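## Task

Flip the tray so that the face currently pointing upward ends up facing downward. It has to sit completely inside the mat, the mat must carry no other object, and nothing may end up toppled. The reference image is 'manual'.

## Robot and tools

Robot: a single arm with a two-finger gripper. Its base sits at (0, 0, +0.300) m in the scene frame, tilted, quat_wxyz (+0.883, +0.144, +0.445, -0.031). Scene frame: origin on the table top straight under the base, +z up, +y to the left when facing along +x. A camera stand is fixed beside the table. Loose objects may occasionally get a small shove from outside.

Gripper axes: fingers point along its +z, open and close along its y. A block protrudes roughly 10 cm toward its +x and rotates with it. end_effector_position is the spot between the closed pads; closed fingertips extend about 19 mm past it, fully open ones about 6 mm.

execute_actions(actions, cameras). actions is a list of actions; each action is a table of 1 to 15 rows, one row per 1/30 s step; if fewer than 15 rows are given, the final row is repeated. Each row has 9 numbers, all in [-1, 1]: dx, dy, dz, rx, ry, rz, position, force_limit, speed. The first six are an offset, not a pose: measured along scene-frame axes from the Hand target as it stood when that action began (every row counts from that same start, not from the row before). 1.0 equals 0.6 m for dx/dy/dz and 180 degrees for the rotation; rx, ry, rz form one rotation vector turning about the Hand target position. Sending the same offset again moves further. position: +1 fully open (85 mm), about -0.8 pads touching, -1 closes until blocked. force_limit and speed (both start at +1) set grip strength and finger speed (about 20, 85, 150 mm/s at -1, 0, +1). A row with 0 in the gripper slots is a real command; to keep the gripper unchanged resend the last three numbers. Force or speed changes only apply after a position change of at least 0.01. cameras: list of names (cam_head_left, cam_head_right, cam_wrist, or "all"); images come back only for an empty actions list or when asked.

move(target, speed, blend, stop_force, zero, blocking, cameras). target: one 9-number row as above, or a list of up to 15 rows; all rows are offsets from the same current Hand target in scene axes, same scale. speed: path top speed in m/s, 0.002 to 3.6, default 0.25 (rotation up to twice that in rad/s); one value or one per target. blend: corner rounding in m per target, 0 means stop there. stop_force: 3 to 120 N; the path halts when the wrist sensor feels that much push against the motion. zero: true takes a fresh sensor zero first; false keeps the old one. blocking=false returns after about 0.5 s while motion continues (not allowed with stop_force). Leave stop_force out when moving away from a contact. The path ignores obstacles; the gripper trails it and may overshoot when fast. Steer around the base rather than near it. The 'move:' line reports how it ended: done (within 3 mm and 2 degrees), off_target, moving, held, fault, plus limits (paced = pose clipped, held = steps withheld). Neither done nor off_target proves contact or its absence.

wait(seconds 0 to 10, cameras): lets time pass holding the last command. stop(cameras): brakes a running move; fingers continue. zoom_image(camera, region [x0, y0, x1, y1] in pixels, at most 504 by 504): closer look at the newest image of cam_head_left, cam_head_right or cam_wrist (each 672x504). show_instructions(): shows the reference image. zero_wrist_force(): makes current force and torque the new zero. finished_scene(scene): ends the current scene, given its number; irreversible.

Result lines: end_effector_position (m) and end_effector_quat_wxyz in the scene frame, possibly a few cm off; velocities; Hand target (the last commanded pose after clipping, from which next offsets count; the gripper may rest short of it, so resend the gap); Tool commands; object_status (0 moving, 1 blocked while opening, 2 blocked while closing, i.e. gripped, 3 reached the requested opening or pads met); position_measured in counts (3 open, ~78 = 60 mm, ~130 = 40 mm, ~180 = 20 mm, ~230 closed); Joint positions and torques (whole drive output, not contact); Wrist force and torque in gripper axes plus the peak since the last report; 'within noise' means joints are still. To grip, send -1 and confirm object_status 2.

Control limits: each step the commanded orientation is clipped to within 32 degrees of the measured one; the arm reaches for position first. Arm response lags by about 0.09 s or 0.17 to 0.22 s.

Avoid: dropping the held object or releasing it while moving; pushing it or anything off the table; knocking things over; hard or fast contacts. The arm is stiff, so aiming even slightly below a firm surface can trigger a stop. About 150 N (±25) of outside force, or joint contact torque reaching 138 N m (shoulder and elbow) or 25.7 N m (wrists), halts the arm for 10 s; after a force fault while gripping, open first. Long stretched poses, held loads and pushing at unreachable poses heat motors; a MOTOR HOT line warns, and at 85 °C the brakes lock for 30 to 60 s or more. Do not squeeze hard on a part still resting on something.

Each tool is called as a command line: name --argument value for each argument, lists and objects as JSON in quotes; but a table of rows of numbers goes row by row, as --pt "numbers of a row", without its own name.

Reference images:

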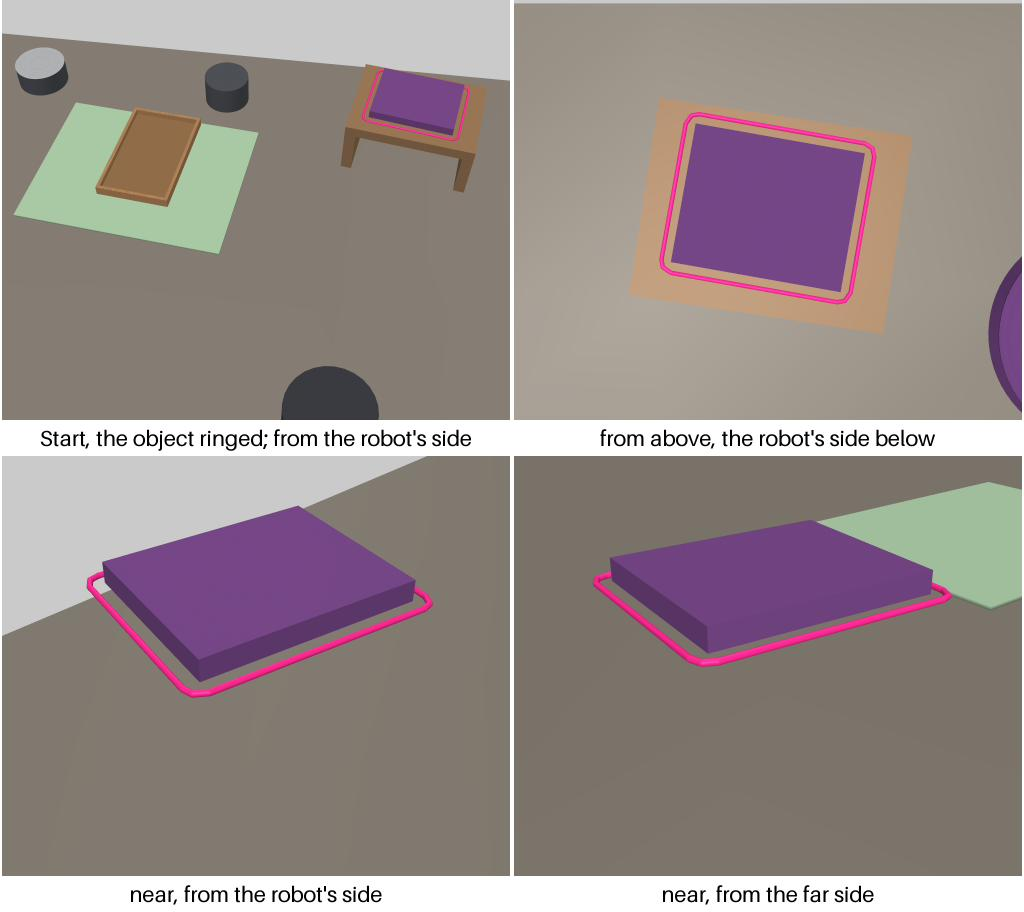

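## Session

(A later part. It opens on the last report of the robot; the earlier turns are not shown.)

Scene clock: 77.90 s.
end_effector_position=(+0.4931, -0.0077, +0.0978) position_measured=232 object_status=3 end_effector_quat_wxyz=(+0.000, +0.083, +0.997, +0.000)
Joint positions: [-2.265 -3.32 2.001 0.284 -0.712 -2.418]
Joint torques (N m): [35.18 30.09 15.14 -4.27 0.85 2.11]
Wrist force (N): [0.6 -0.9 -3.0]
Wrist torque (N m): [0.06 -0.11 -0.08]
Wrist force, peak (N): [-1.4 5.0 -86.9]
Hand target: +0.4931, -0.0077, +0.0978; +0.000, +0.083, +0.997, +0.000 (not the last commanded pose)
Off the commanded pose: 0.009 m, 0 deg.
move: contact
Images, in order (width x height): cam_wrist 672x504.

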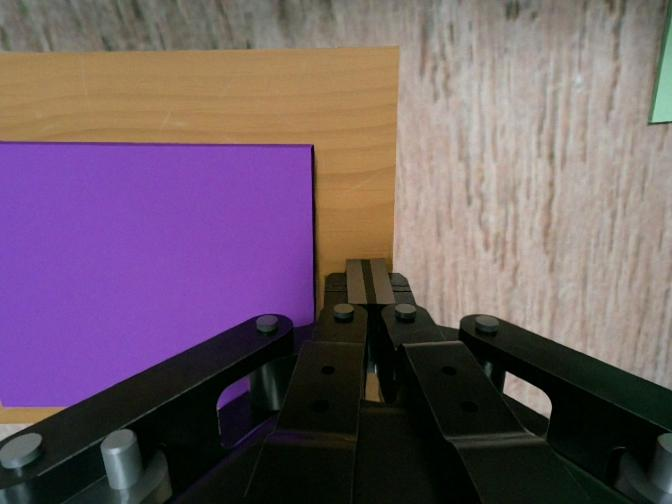

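move --pt "0 0 0.01 0 0 0 -1 -0.6 0" --pt "-0.0225 -0.133 0.01 0 0 0 -1 -0.6 0" --speed 0.05 --cameras '["cam_wrist","cam_head_left"]'

zoom_image --camera "cam_head_left" --region '[330, 170, 480, 320]'

Scene clock: 81.57 s.
end_effector_position=(+0.4796, -0.0874, +0.1038) position_measured=232 object_status=3 end_effector_quat_wxyz=(+0.000, +0.083, +0.997, +0.000)
Joint positions: [-2.461 -3.205 2.04 0.295 -0.826 -2.648]
Joint torques (N m): [4.63 32.53 -0.91 0.63 -1.15 -1.58]
Wrist force (N): [0.2 0.3 0.1]
Wrist torque (N m): [0.04 -0.08 0.01]
Wrist force, peak (N): [0.5 -0.7 -2.9]
Hand target: +0.4796, -0.0875, +0.1038; +0.000, +0.083, +0.997, +0.000
Off the commanded pose: 0.000 m, 0 deg.
move: done
Images, in order (width x height): cam_head_left 672x504, cam_wrist 672x504.

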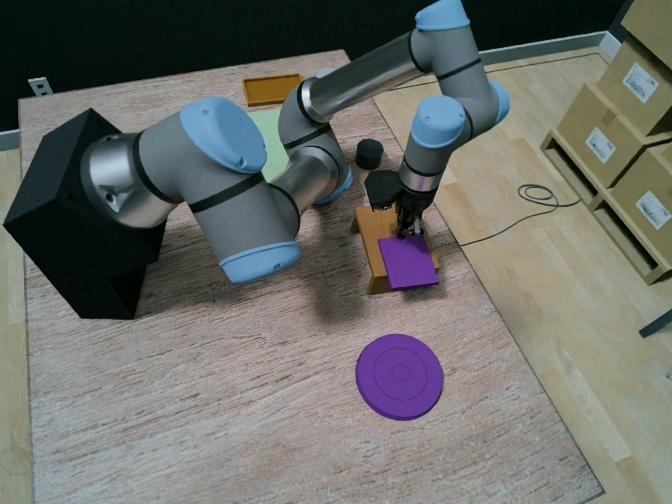

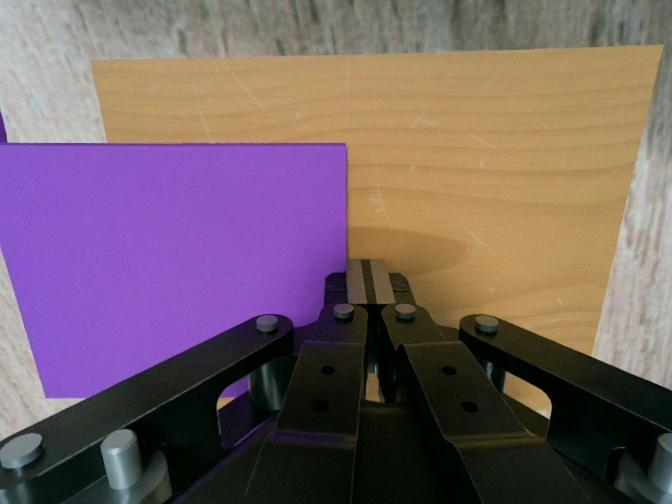

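Scaled by 3.360.

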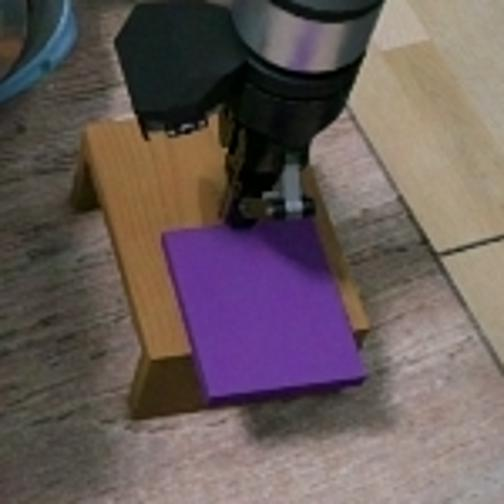

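move --pt "-0.05 0.2 0.3 0 0 0 0 -0.6 0" --pt "-0.13 0.4 0.45 0.0 0 0.05 0 -0.6 0" --pt "-0.13 0.35 0.63 0.5021 0.0019 0.0854 0 -0.6 0" --speed '[0.3,0.4,0.5]' --blend '[0.05,0.05,0]' --cameras '["cam_head_left","cam_wrist"]'

Scene clock: 88.60 s.
end_effector_position=(+0.4027, +0.1228, +0.4806) position_measured=129 object_status=3 end_effector_quat_wxyz=(-0.078, -0.076, +0.684, +0.721)
Joint positions: [-1.518 -2.623 2.077 0.119 -1.622 -2.469]
Joint torques (N m): [9.08 -2.51 0.31 4.27 -2.89 -1.65]
Wrist force (N): [-0.8 -0.2 2.2]
Wrist torque (N m): [0.49 0.09 -0.01]
Wrist force, peak (N): [1.2 2.7 -0.7]
Hand target: +0.4016, +0.1225, +0.4818; -0.061, -0.062, +0.704, +0.705
Off the commanded pose: 0.002 m, 4 deg.
move: off_target; limits=paced
Images, in order (width x height): cam_head_left 672x504, cam_wrist 672x504.

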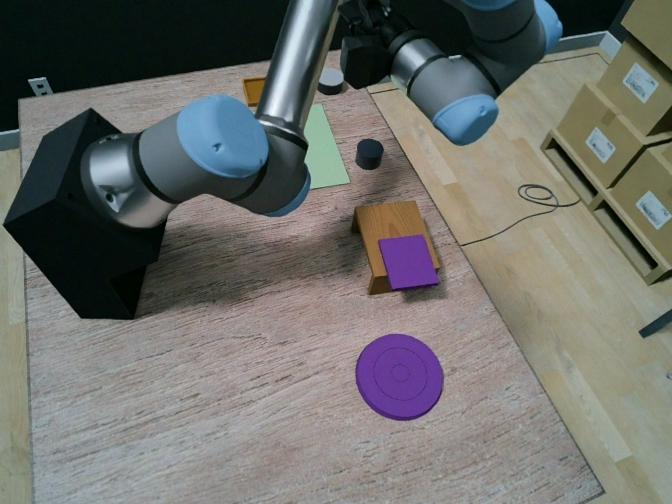

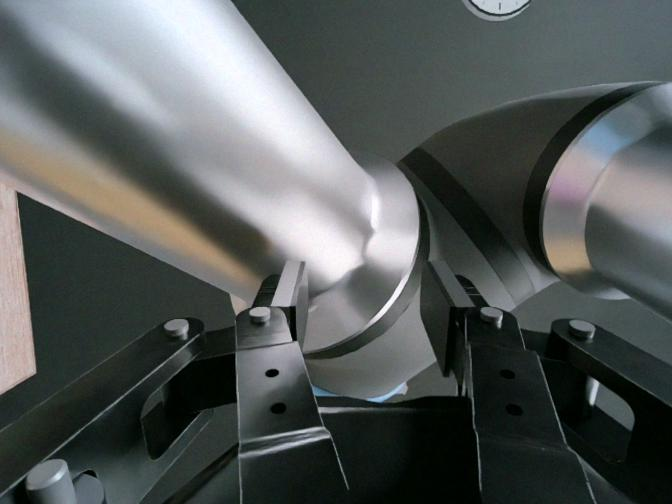

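move --pt "0.05 -0.15 -0.2 0 0 0 0 -0.6 0" --pt "0.13 -0.6 -0.38 0 0 0 0 -0.6 0" --speed '[0.25,0.3]' --blend '[0.05,0]' --cameras '["cam_head_left","cam_head_right","cam_wrist"]'

Scene clock: 92.00 s.
end_effector_position=(+0.4796, -0.2374, +0.2538) position_measured=129 object_status=3 end_effector_quat_wxyz=(-0.061, -0.062, +0.704, +0.705)
Joint positions: [-1.154 -1.468 1.406 -0.392 -1.224 -2.313]
Joint torques (N m): [3.21 -28.79 -26.22 4.85 -2.49 -1.59]
Wrist force (N): [-0.9 0.4 2.3]
Wrist torque (N m): [0.58 0.10 -0.03]
Wrist force, peak (N): [-1.3 0.6 3.3]
Hand target: +0.4796, -0.2375, +0.2538; -0.061, -0.062, +0.704, +0.705
Off the commanded pose: 0.000 m, 0 deg.
shoulder posture changed: the wrist came as close to joint 1's axis as it can, and the arm is now in the other of its two shoulder postures.
move: done

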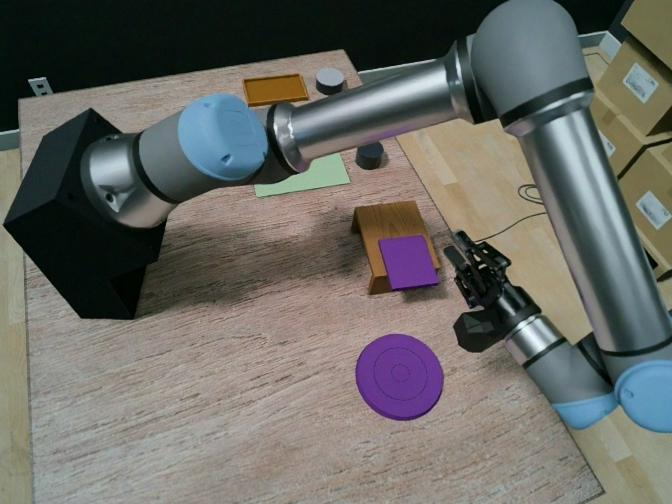

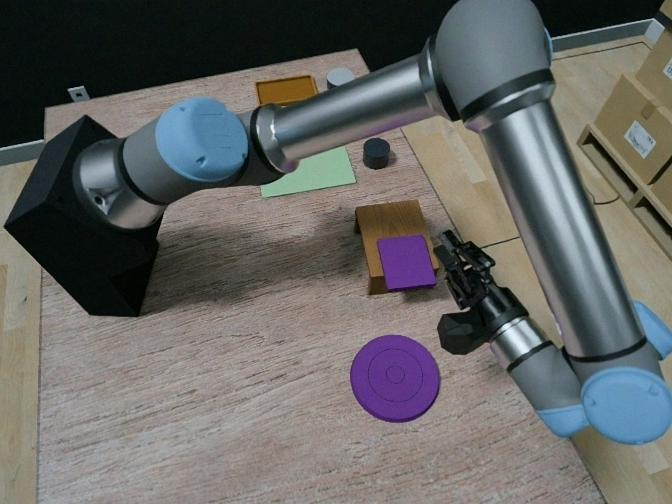

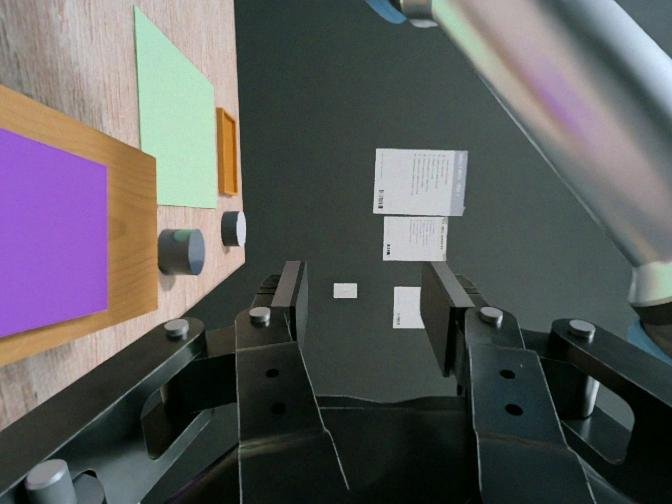

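move --pt "0.002 -0.0975 -0.05 0 0 0 0 -0.6 0" --pt "0.002 -0.0975 -0.2763 0 0 0 0 -0.6 0" --speed '[0.2,0.15]' --blend '[0.02,0]' --cameras '["cam_head_left","cam_wrist"]'

Scene clock: 94.37 s.
end_effector_position=(+0.4808, -0.2960, +0.0882) position_measured=129 object_status=3 end_effector_quat_wxyz=(-0.061, -0.062, +0.704, +0.705)
Joint positions: [-1.028 -1.081 1.093 -0.491 -1.111 -2.251]
Joint torques (N m): [-3.61 -36.01 -25.1 -0.24 0.39 2.15]
Wrist force (N): [-0.6 0.3 2.5]
Wrist torque (N m): [0.57 0.07 -0.12]
Wrist force, peak (N): [-1.2 0.7 3.5]
Hand target: +0.4808, -0.2960, +0.0880; -0.061, -0.062, +0.704, +0.705
Off the commanded pose: 0.000 m, 0 deg.
move: done
Images, in order (width x height): cam_head_left 672x504, cam_wrist 672x504.

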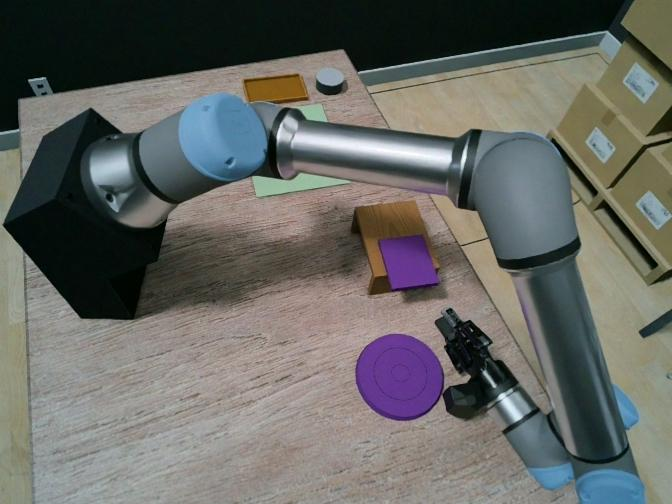

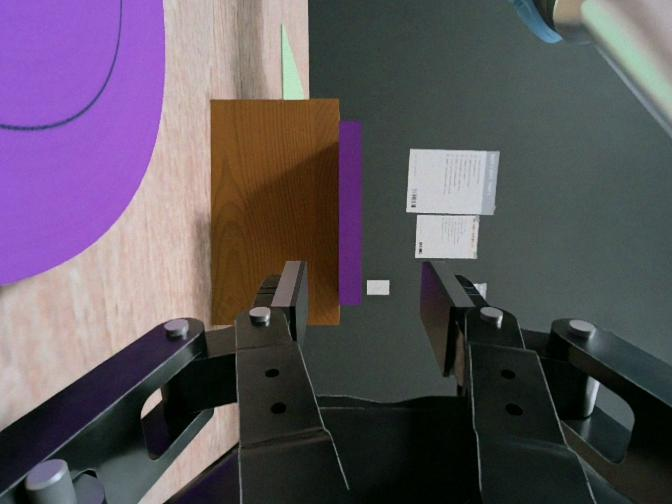

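move --pt "0 0 -0.0037 0 0 0 0 -0.6 0" --pt "-0.0278 0.1575 -0.0037 0 0 0 0 -0.6 0" --speed 0.1 --blend '[0.001,0]'

move --target '[0,0,0,0,0,0,-1,-0.5,-0.8]' --cameras '["cam_wrist","cam_head_left"]'

Scene clock: 96.83 s.
end_effector_position=(+0.4642, -0.2016, +0.0858) position_measured=129 object_status=3 end_effector_quat_wxyz=(-0.061, -0.062, +0.704, +0.705)
Joint positions: [-0.951 -1.23 1.415 -0.683 -1.043 -2.21]
Joint torques (N m): [3.22 -47.76 5.38 -0.21 0.39 2.23]
Wrist force (N): [-0.7 0.2 2.4]
Wrist torque (N m): [0.56 0.07 -0.12]
Wrist force, peak (N): [-0.9 0.2 3.0]
Hand target: +0.4642, -0.2015, +0.0858; -0.061, -0.062, +0.704, +0.705
Off the commanded pose: 0.000 m, 0 deg.
move: done

Scene clock: 97.97 s.
end_effector_position=(+0.4642, -0.2015, +0.0858) position_measured=203 object_status=2 end_effector_quat_wxyz=(-0.061, -0.062, +0.704, +0.705)
Joint positions: [-0.951 -1.23 1.415 -0.683 -1.043 -2.21]
Joint torques (N m): [3.09 -47.33 5.75 -0.16 0.16 2.13]
Wrist force (N): [-0.9 1.4 1.8]
Wrist torque (N m): [0.38 0.12 -0.12]
Wrist force, peak (N): [-0.6 0.2 2.5]
Hand target: +0.4642, -0.2015, +0.0858; -0.061, -0.062, +0.704, +0.705
Off the commanded pose: 0.000 m, 0 deg.
move: done
Images, in order (width x height): cam_head_left 672x504, cam_wrist 672x504.

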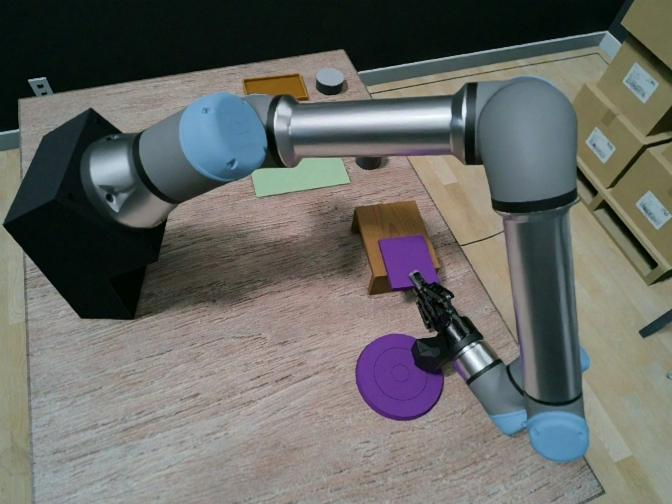

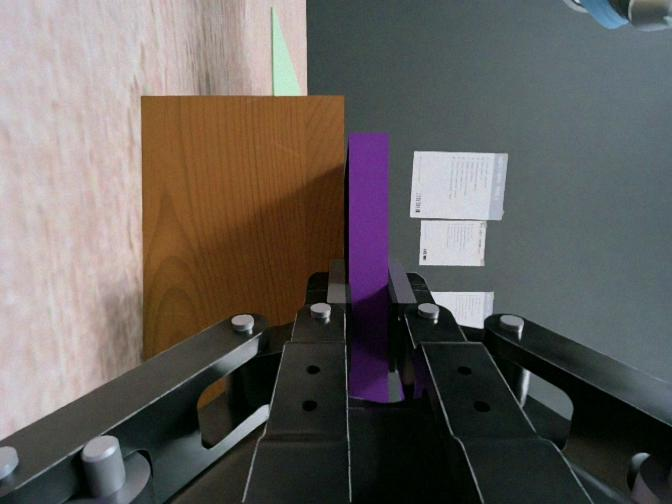

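move --pt "0 -0.01 0.2 0 0 0 -1 -0.5 -0.8" --pt "-0.04 0.1 0.45 0.087 -0.4925 0 -1 -0.5 -0.8" --pt "-0.074 0.25 0.45 0.174 -0.985 0 -1 -0.5 -0.8" --speed '[0.15,0.5,0.5]' --blend '[0.03,0.03,0]' --cameras '["all"]'

Scene clock: 103.43 s.
end_effector_position=(+0.4198, -0.0515, +0.3558) position_measured=209 object_status=2 end_effector_quat_wxyz=(+0.704, -0.704, -0.063, +0.061)
Joint positions: [-1.221 -2.008 1.954 -0.393 -1.285 -5.485]
Joint torques (N m): [-5.12 -25.62 6.71 5.53 -2.57 -1.86]
Wrist force (N): [15.3 4.3 -14.3]
Wrist torque (N m): [-0.45 -0.88 0.09]
Wrist force, peak (N): [51.7 1.2 -54.4]
Hand target: +0.4198, -0.0515, +0.3558; +0.704, -0.704, -0.063, +0.061
Off the commanded pose: 0.000 m, 0 deg.
move: done

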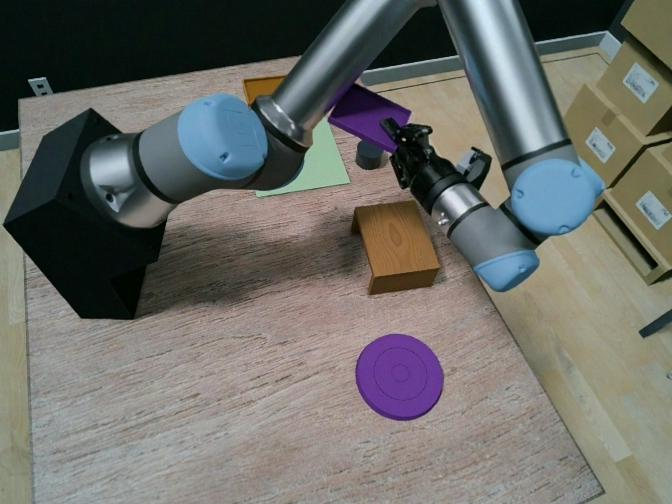

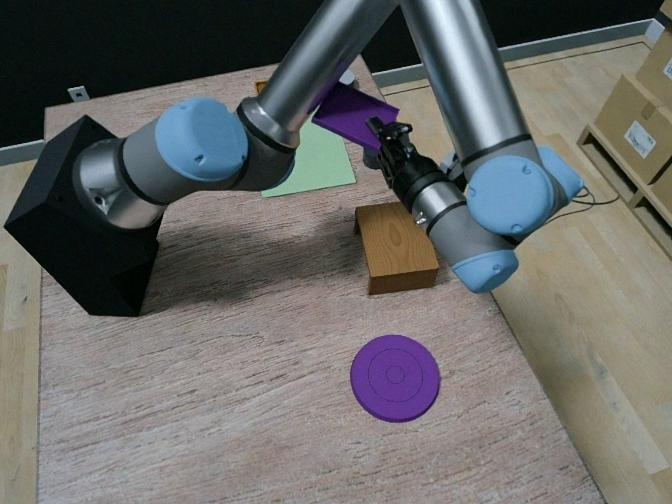

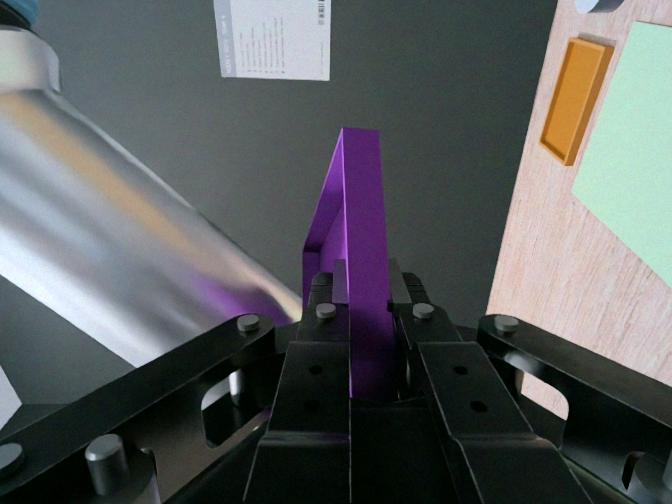

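move --target '[0.1,-0.15,-0.05,0,0,0,-1,-0.5,-0.8]' --speed 0.15 --cameras '["all"]'

zoom_image --camera "cam_head_left" --region '[300, 70, 600, 295]'

Scene clock: 105.60 s.
end_effector_position=(+0.4797, -0.1414, +0.3258) position_measured=209 object_status=2 end_effector_quat_wxyz=(+0.704, -0.704, -0.063, +0.061)
Joint positions: [-1.159 -1.748 1.639 -0.346 -1.229 -5.457]
Joint torques (N m): [11.53 -23.08 -28.32 5.11 0.12 2.03]
Wrist force (N): [2.1 -0.2 1.9]
Wrist torque (N m): [-0.46 -0.50 -0.01]
Wrist force, peak (N): [16.0 4.6 -15.2]
Hand target: +0.4798, -0.1415, +0.3258; +0.704, -0.704, -0.063, +0.061
Off the commanded pose: 0.000 m, 0 deg.
move: done

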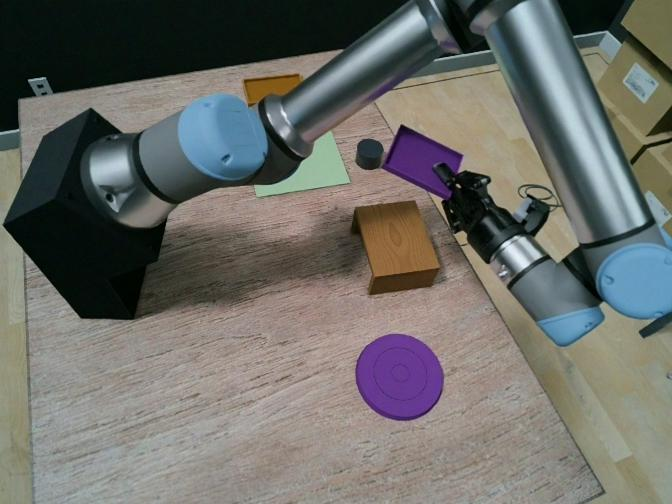

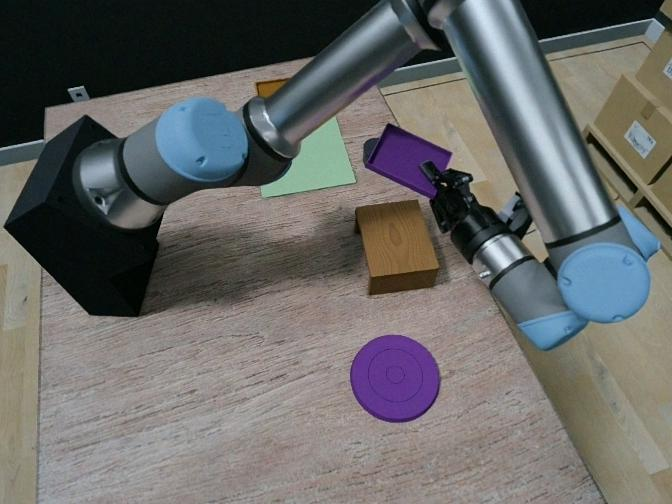

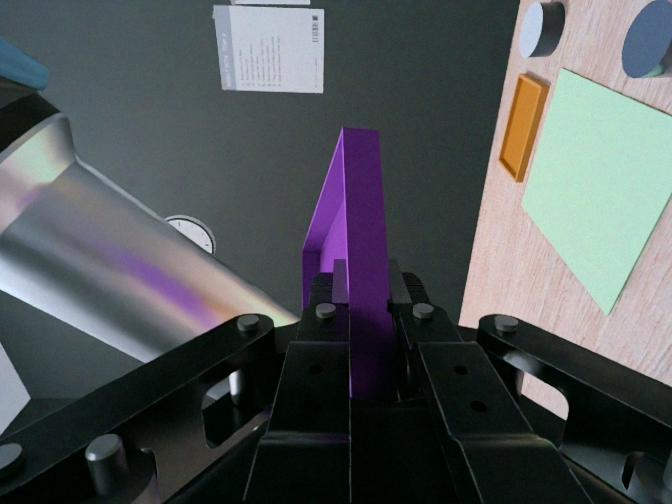

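Scaled by 1.680.

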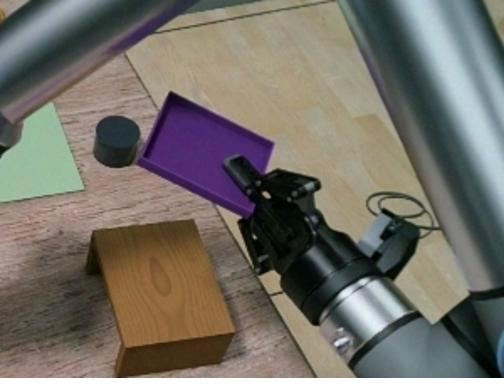

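move --pt "0.034 0.152 -0.19 -0.05 -0.01 0 -1 -0.5 -0.8" --pt "-0.133 0.519 -0.27 -0.153 -0.027 0 -1 -0.5 -0.8" --speed '[0.25,0.2]' --blend '[0.03,0]' --cameras '["all"]'

Scene clock: 109.53 s.
end_effector_position=(+0.4000, +0.1699, +0.1638) position_measured=209 object_status=2 end_effector_quat_wxyz=(-0.513, +0.854, +0.076, -0.045)
Joint positions: [-0.415 -2.062 2.581 -2.146 -0.682 -4.243]
Joint torques (N m): [26.07 -15.24 10.09 -3.31 -0.31 2.21]
Wrist force (N): [2.1 0.3 2.1]
Wrist torque (N m): [-0.38 -0.47 -0.05]
Wrist force, peak (N): [2.9 0.4 1.9]
Hand target: +0.4000, +0.1699, +0.1638; -0.513, +0.854, +0.076, -0.045
Off the commanded pose: 0.000 m, 0 deg.
move: done

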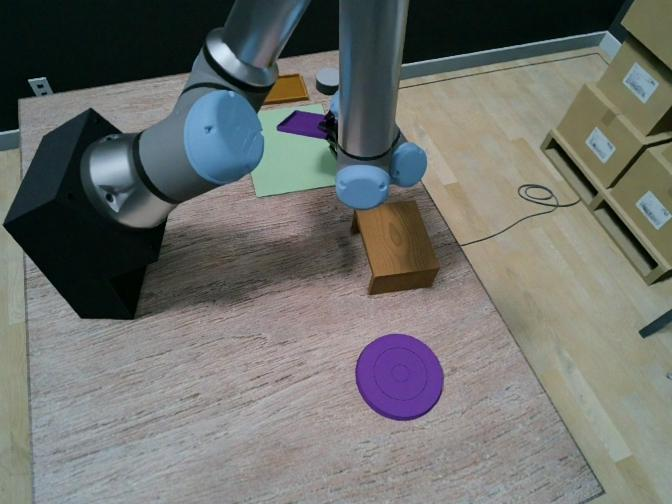

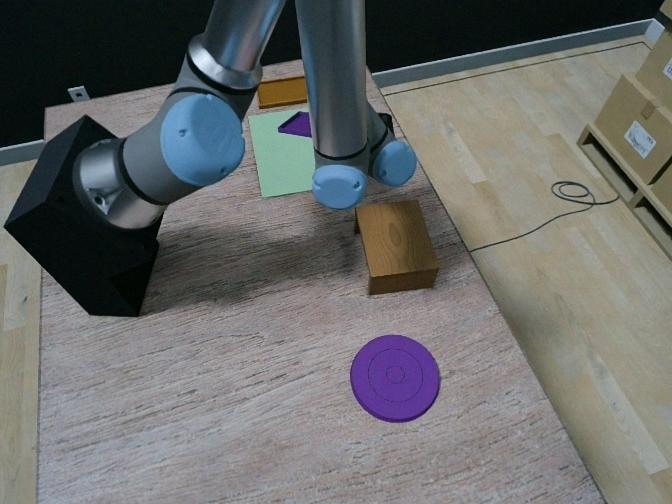

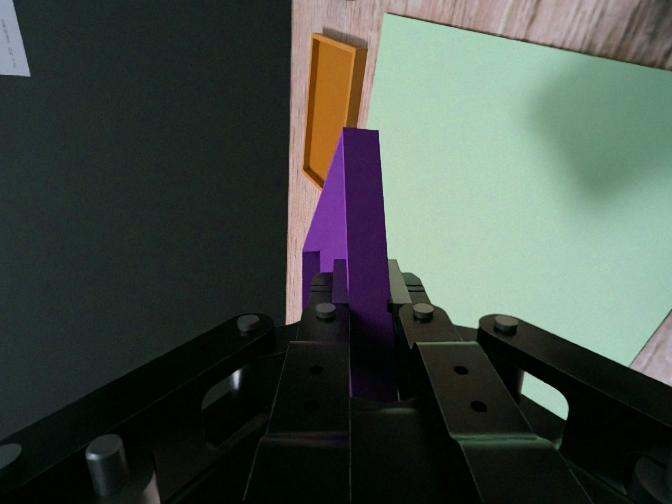

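move --target '[-0.042,0.075,-0.115,0,0,0,-1,-0.5,-0.8]' --speed 0.12

move --target '[0,0,-0.1,0,0,0,-1,-0.5,-0.8]' --speed 0.012 --stop_force 3 --cameras '["all"]'

zoom_image --camera "cam_head_left" --region '[230, 80, 380, 210]'

Scene clock: 111.77 s.
end_effector_position=(+0.3748, +0.2149, +0.0948) position_measured=209 object_status=2 end_effector_quat_wxyz=(-0.513, +0.854, +0.076, -0.045)
Joint positions: [-0.279 -1.608 2.617 -2.798 -0.7 -4.032]
Joint torques (N m): [26.54 -20.52 21.81 -3.89 0.06 1.99]
Wrist force (N): [2.1 0.1 2.0]
Wrist torque (N m): [-0.40 -0.48 -0.04]
Wrist force, peak (N): [2.2 0.4 2.5]
Hand target: +0.3748, +0.2149, +0.0948; -0.513, +0.854, +0.076, -0.045
Off the commanded pose: 0.000 m, 0 deg.
move: done

Scene clock: 117.77 s.
end_effector_position=(+0.3748, +0.2149, +0.0348) position_measured=209 object_status=2 end_effector_quat_wxyz=(-0.513, +0.854, +0.076, -0.045)
Joint positions: [-0.279 -1.376 2.525 -2.939 -0.7 -4.032]
Joint torques (N m): [18.65 -22.83 -3.93 -3.97 1.71 2]
Wrist force (N): [2.2 0.0 2.0]
Wrist torque (N m): [-0.41 -0.49 -0.03]
Wrist force, peak (N): [2.3 0.2 2.2]
Hand target: +0.3748, +0.2149, +0.0348; -0.513, +0.854, +0.076, -0.045
Off the commanded pose: 0.000 m, 0 deg.
move: done

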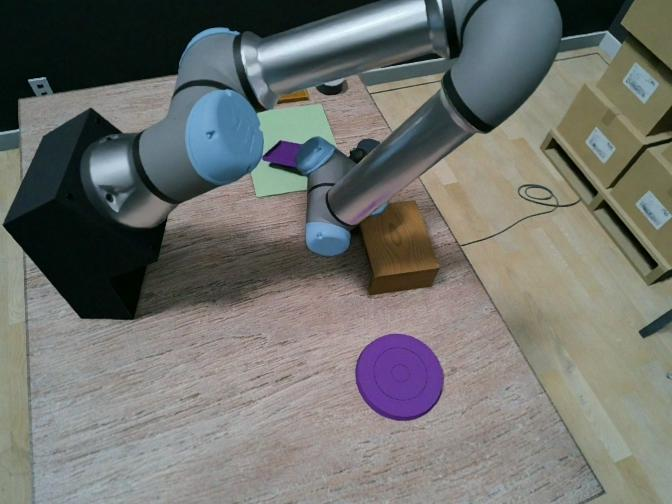

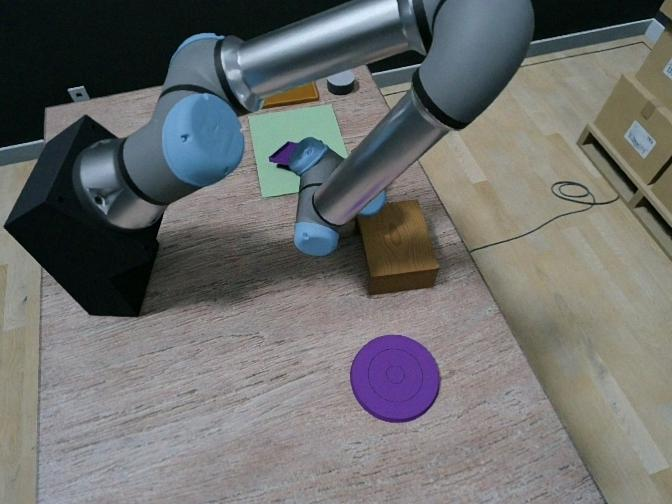

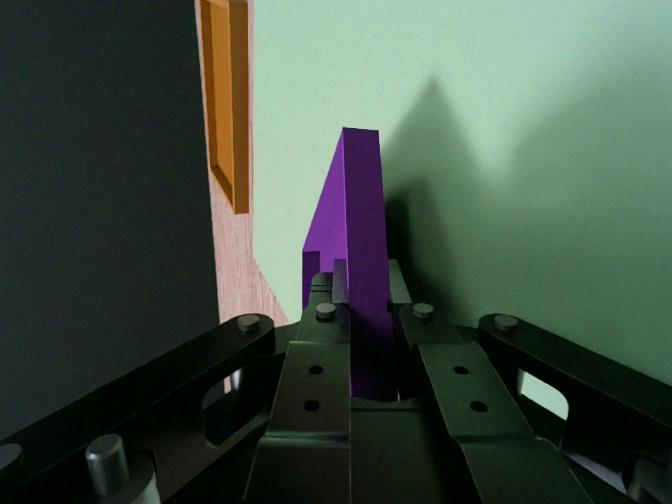

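Scaled by 3.360.

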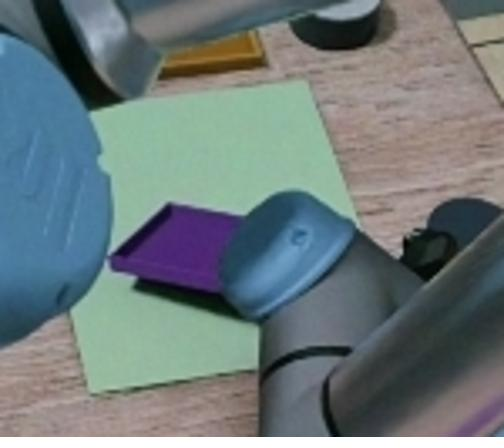

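move --target '[0.017,0.055,0,0,0,0,-1,-0.5,-0.8]' --speed 0.1

move --target '[0,0,-0.05,0,0,0,-1,-0.5,-0.8]' --speed 0.01 --stop_force 3 --cameras '["all"]'

zoom_image --camera "cam_head_left" --region '[230, 80, 380, 210]'

Scene clock: 119.67 s.
end_effector_position=(+0.3850, +0.2478, +0.0348) position_measured=209 object_status=2 end_effector_quat_wxyz=(-0.513, +0.854, +0.076, -0.045)
Joint positions: [-0.179 -1.306 2.488 -3.082 -0.727 -3.886]
Joint torques (N m): [27.41 -22.8 -3.14 -4.33 0.2 2.05]
Wrist force (N): [2.3 0.2 1.9]
Wrist torque (N m): [-0.38 -0.51 -0.04]
Wrist force, peak (N): [2.4 0.1 2.4]
Hand target: +0.3850, +0.2479, +0.0348; -0.513, +0.854, +0.076, -0.045
Off the commanded pose: 0.000 m, 0 deg.
move: done

Scene clock: 121.37 s.
end_effector_position=(+0.3849, +0.2479, +0.0316) position_measured=209 object_status=2 end_effector_quat_wxyz=(-0.513, +0.854, +0.076, -0.045)
Joint positions: [-0.18 -1.295 2.482 -3.086 -0.727 -3.887]
Joint torques (N m): [27.2 -36.54 24.45 1.06 -0.2 1.99]
Wrist force (N): [2.0 -2.3 0.3]
Wrist torque (N m): [-0.13 -0.51 0.06]
Wrist force, peak (N): [1.8 -2.8 -0.7]
Hand target: +0.3849, +0.2479, +0.0316; -0.513, +0.854, +0.076, -0.045 (not the last commanded pose)
Off the commanded pose: 0.027 m, 0 deg.
move: contact

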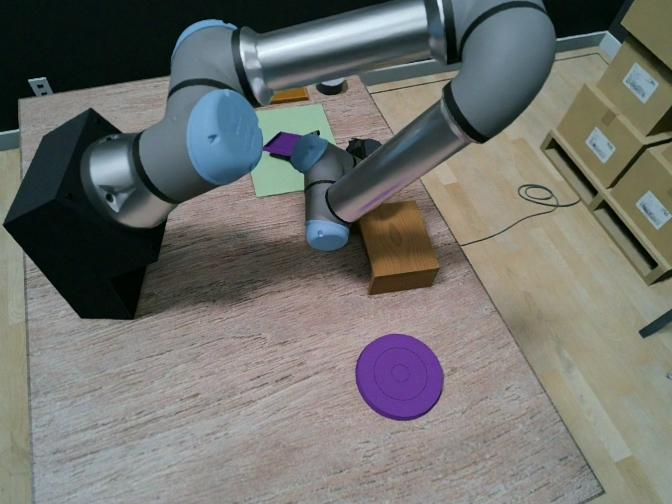

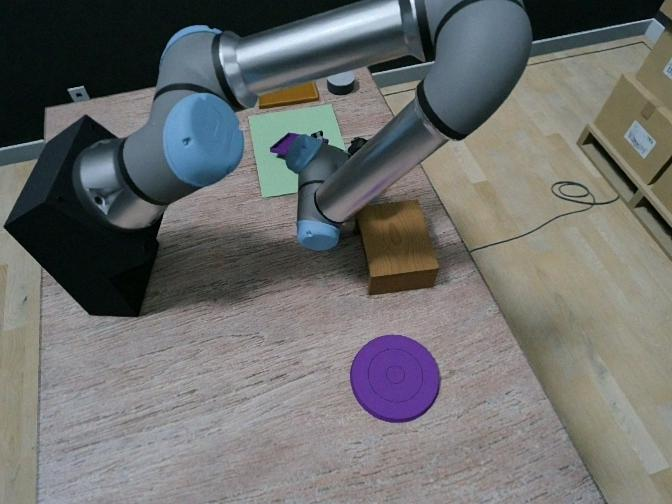

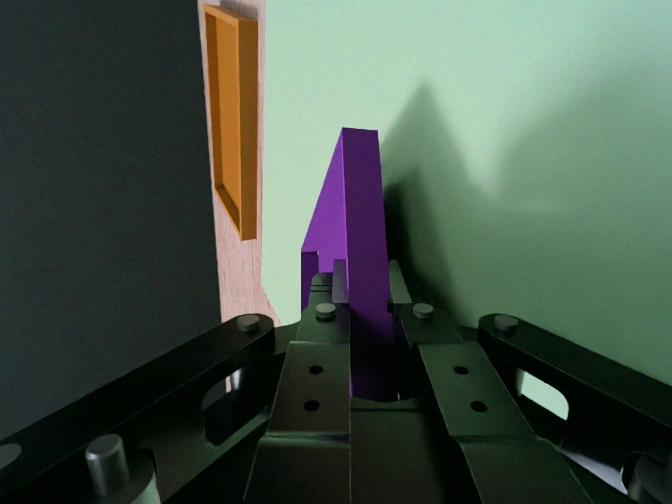

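Scaled by 3.360.

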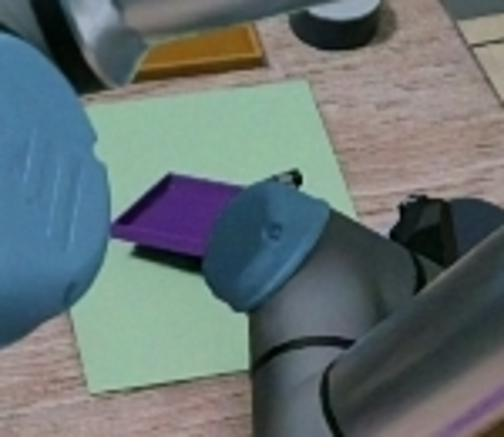

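move --target '[0,0,0,0,0,0,-0.5,-0.7,-1]' --cameras '["cam_wrist"]'

zoom_image --camera "cam_wrist" --region '[200, 100, 504, 404]'

Scene clock: 122.67 s.
end_effector_position=(+0.3849, +0.2479, +0.0316) position_measured=192 object_status=0 end_effector_quat_wxyz=(-0.513, +0.854, +0.076, -0.045)
Joint positions: [-0.18 -1.295 2.482 -3.086 -0.727 -3.887]
Joint torques (N m): [27.54 -36.33 24.19 1.08 1.47 1.98]
Wrist force (N): [2.1 0.1 1.9]
Wrist torque (N m): [-0.38 -0.48 0.01]
Wrist force, peak (N): [2.0 -2.4 0.0]
Hand target: +0.3849, +0.2479, +0.0316; -0.513, +0.854, +0.076, -0.045
Off the commanded pose: 0.000 m, 0 deg.
move: done
Images, in order (width x height): cam_wrist 672x504.

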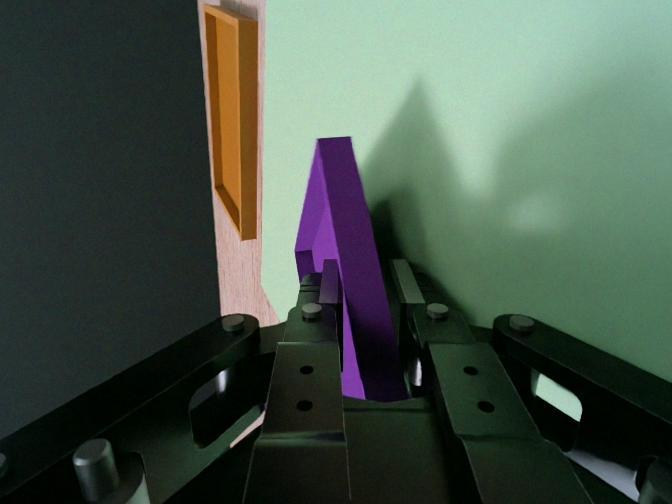

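Scaled by 1.658.

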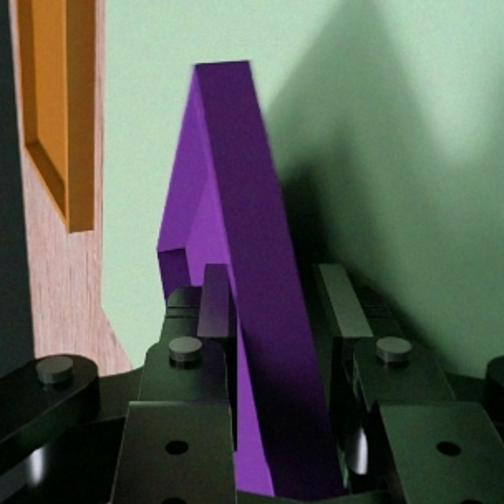

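move --target '[0,0,-0.04,0,0,0,-0.5,-0.7,-1]' --speed 0.01 --stop_force 4

move --target '[0,0,0.005,0,0,0,-0.2,-0.7,-1]' --cameras '["cam_wrist","cam_head_left","cam_head_right"]'

zoom_image --camera "cam_head_left" --region '[230, 80, 380, 210]'

Scene clock: 130.73 s.
end_effector_position=(+0.3849, +0.2479, +0.0252) position_measured=192 object_status=3 end_effector_quat_wxyz=(-0.513, +0.854, +0.076, -0.045)
Joint positions: [-0.181 -1.276 2.471 -3.092 -0.727 -3.889]
Joint torques (N m): [26.01 -35.86 24.01 1.35 -0.3 1.96]
Wrist force (N): [2.2 -3.8 0.1]
Wrist torque (N m): [-0.73 -0.47 0.05]
Wrist force, peak (N): [1.3 -6.9 -1.6]
Hand target: +0.3849, +0.2479, +0.0252; -0.513, +0.854, +0.076, -0.045 (not the last commanded pose)
Off the commanded pose: 0.018 m, 0 deg.
move: contact

Scene clock: 131.70 s.
end_effector_position=(+0.3849, +0.2480, +0.0283) position_measured=156 object_status=0 end_effector_quat_wxyz=(-0.513, +0.854, +0.076, -0.045)
Joint positions: [-0.181 -1.285 2.476 -3.089 -0.727 -3.888]
Joint torques (N m): [13.01 -34.4 16.25 -0.05 -2.51 1.94]
Wrist force (N): [0.3 -23.5 -3.4]
Wrist torque (N m): [-0.46 -0.45 0.05]
Wrist force, peak (N): [1.9 -25.6 -3.8]
Hand target: +0.3849, +0.2479, +0.0282; -0.513, +0.854, +0.076, -0.045
Off the commanded pose: 0.000 m, 0 deg.
move: done

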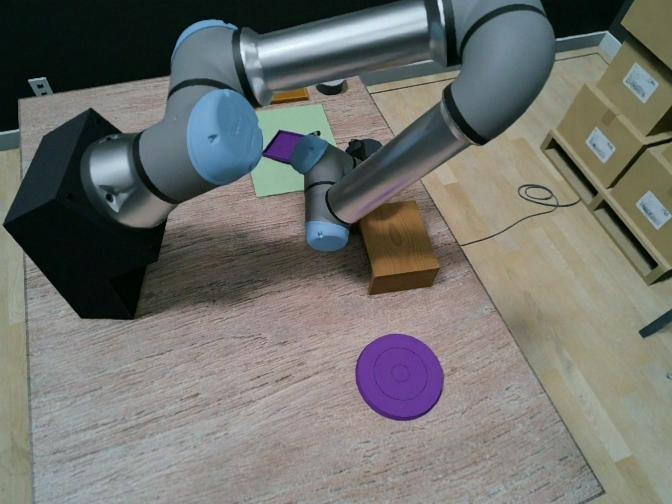

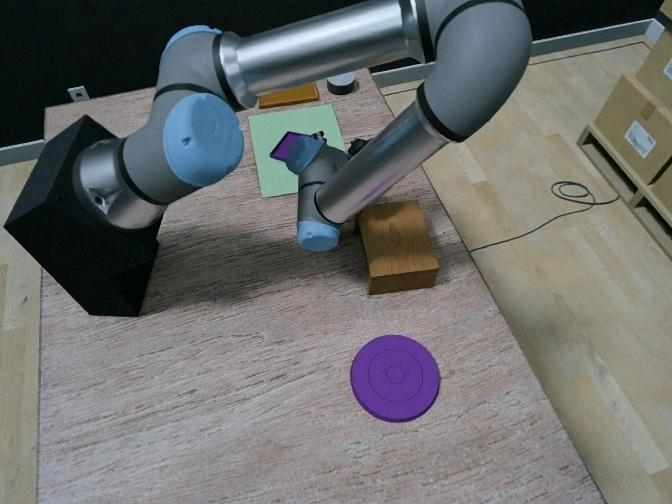

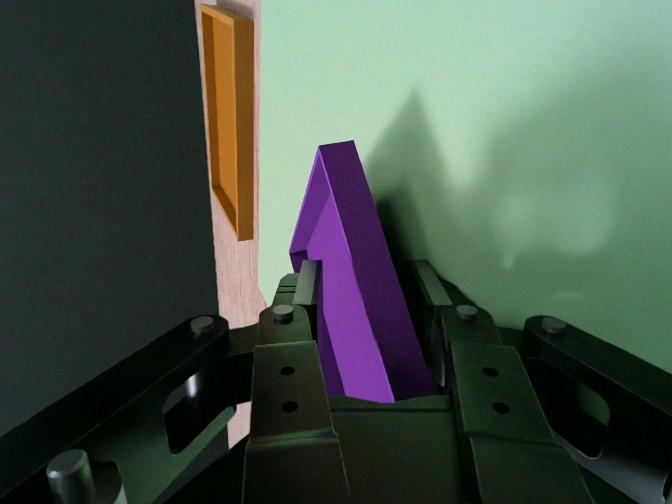

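Scaled by 3.360.

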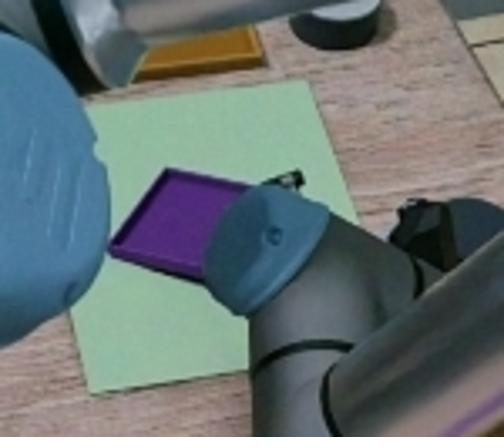

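move --pt "0 0 0.006 0 0 0 -0.2 -0.7 -1" --pt "0.02 -0.115 0.01 0 0 0 -0.2 -0.7 -1" --pt "0.03 -0.15 0.3 0 0 0 -0.2 -0.7 -1" --speed '[0.05,0.06,0.25]' --blend '[0.001,0.005,0]' --cameras '["all"]'

zoom_image --camera "cam_head_left" --region '[230, 80, 380, 210]'

Scene clock: 136.10 s.
end_effector_position=(+0.4030, +0.1580, +0.2082) position_measured=156 object_status=1 end_effector_quat_wxyz=(-0.513, +0.854, +0.076, -0.045)
Joint positions: [-0.485 -2.287 2.548 -1.8 -0.681 -4.355]
Joint torques (N m): [3.62 -24.19 -23.73 2.46 2.2 -1.77]
Wrist force (N): [1.3 0.5 1.2]
Wrist torque (N m): [-0.32 -0.35 0.05]
Wrist force, peak (N): [1.0 -25.2 -3.0]
Hand target: +0.4029, +0.1579, +0.2082; -0.513, +0.854, +0.076, -0.045
Off the commanded pose: 0.000 m, 0 deg.
move: done

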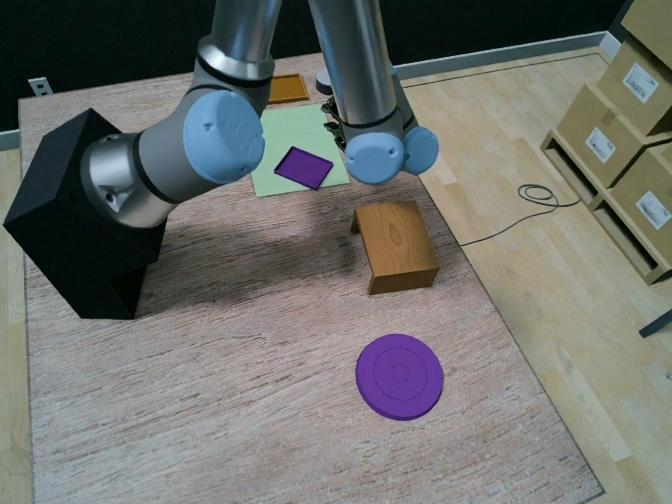

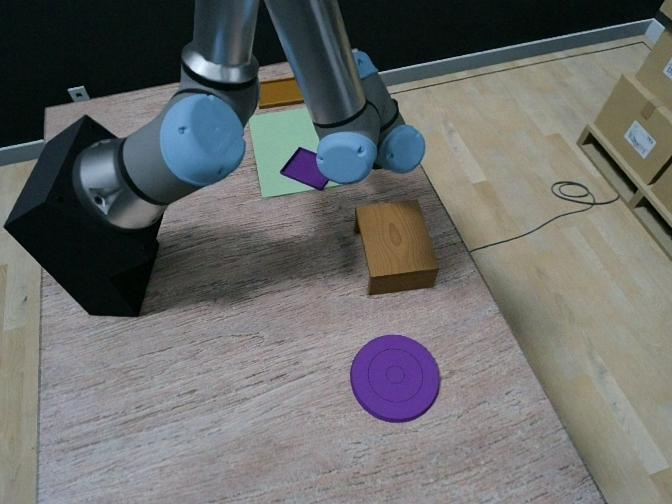

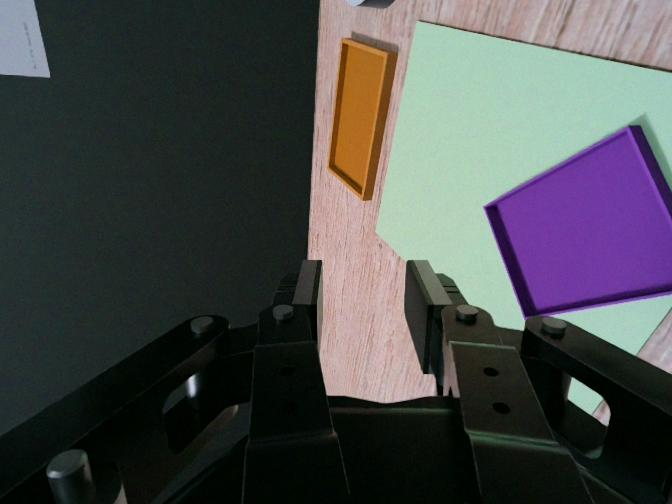

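Scaled by 3.360.

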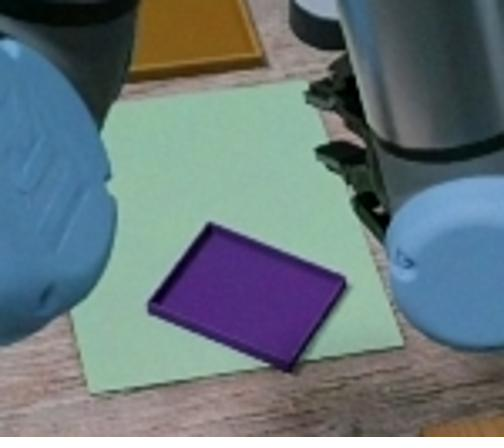

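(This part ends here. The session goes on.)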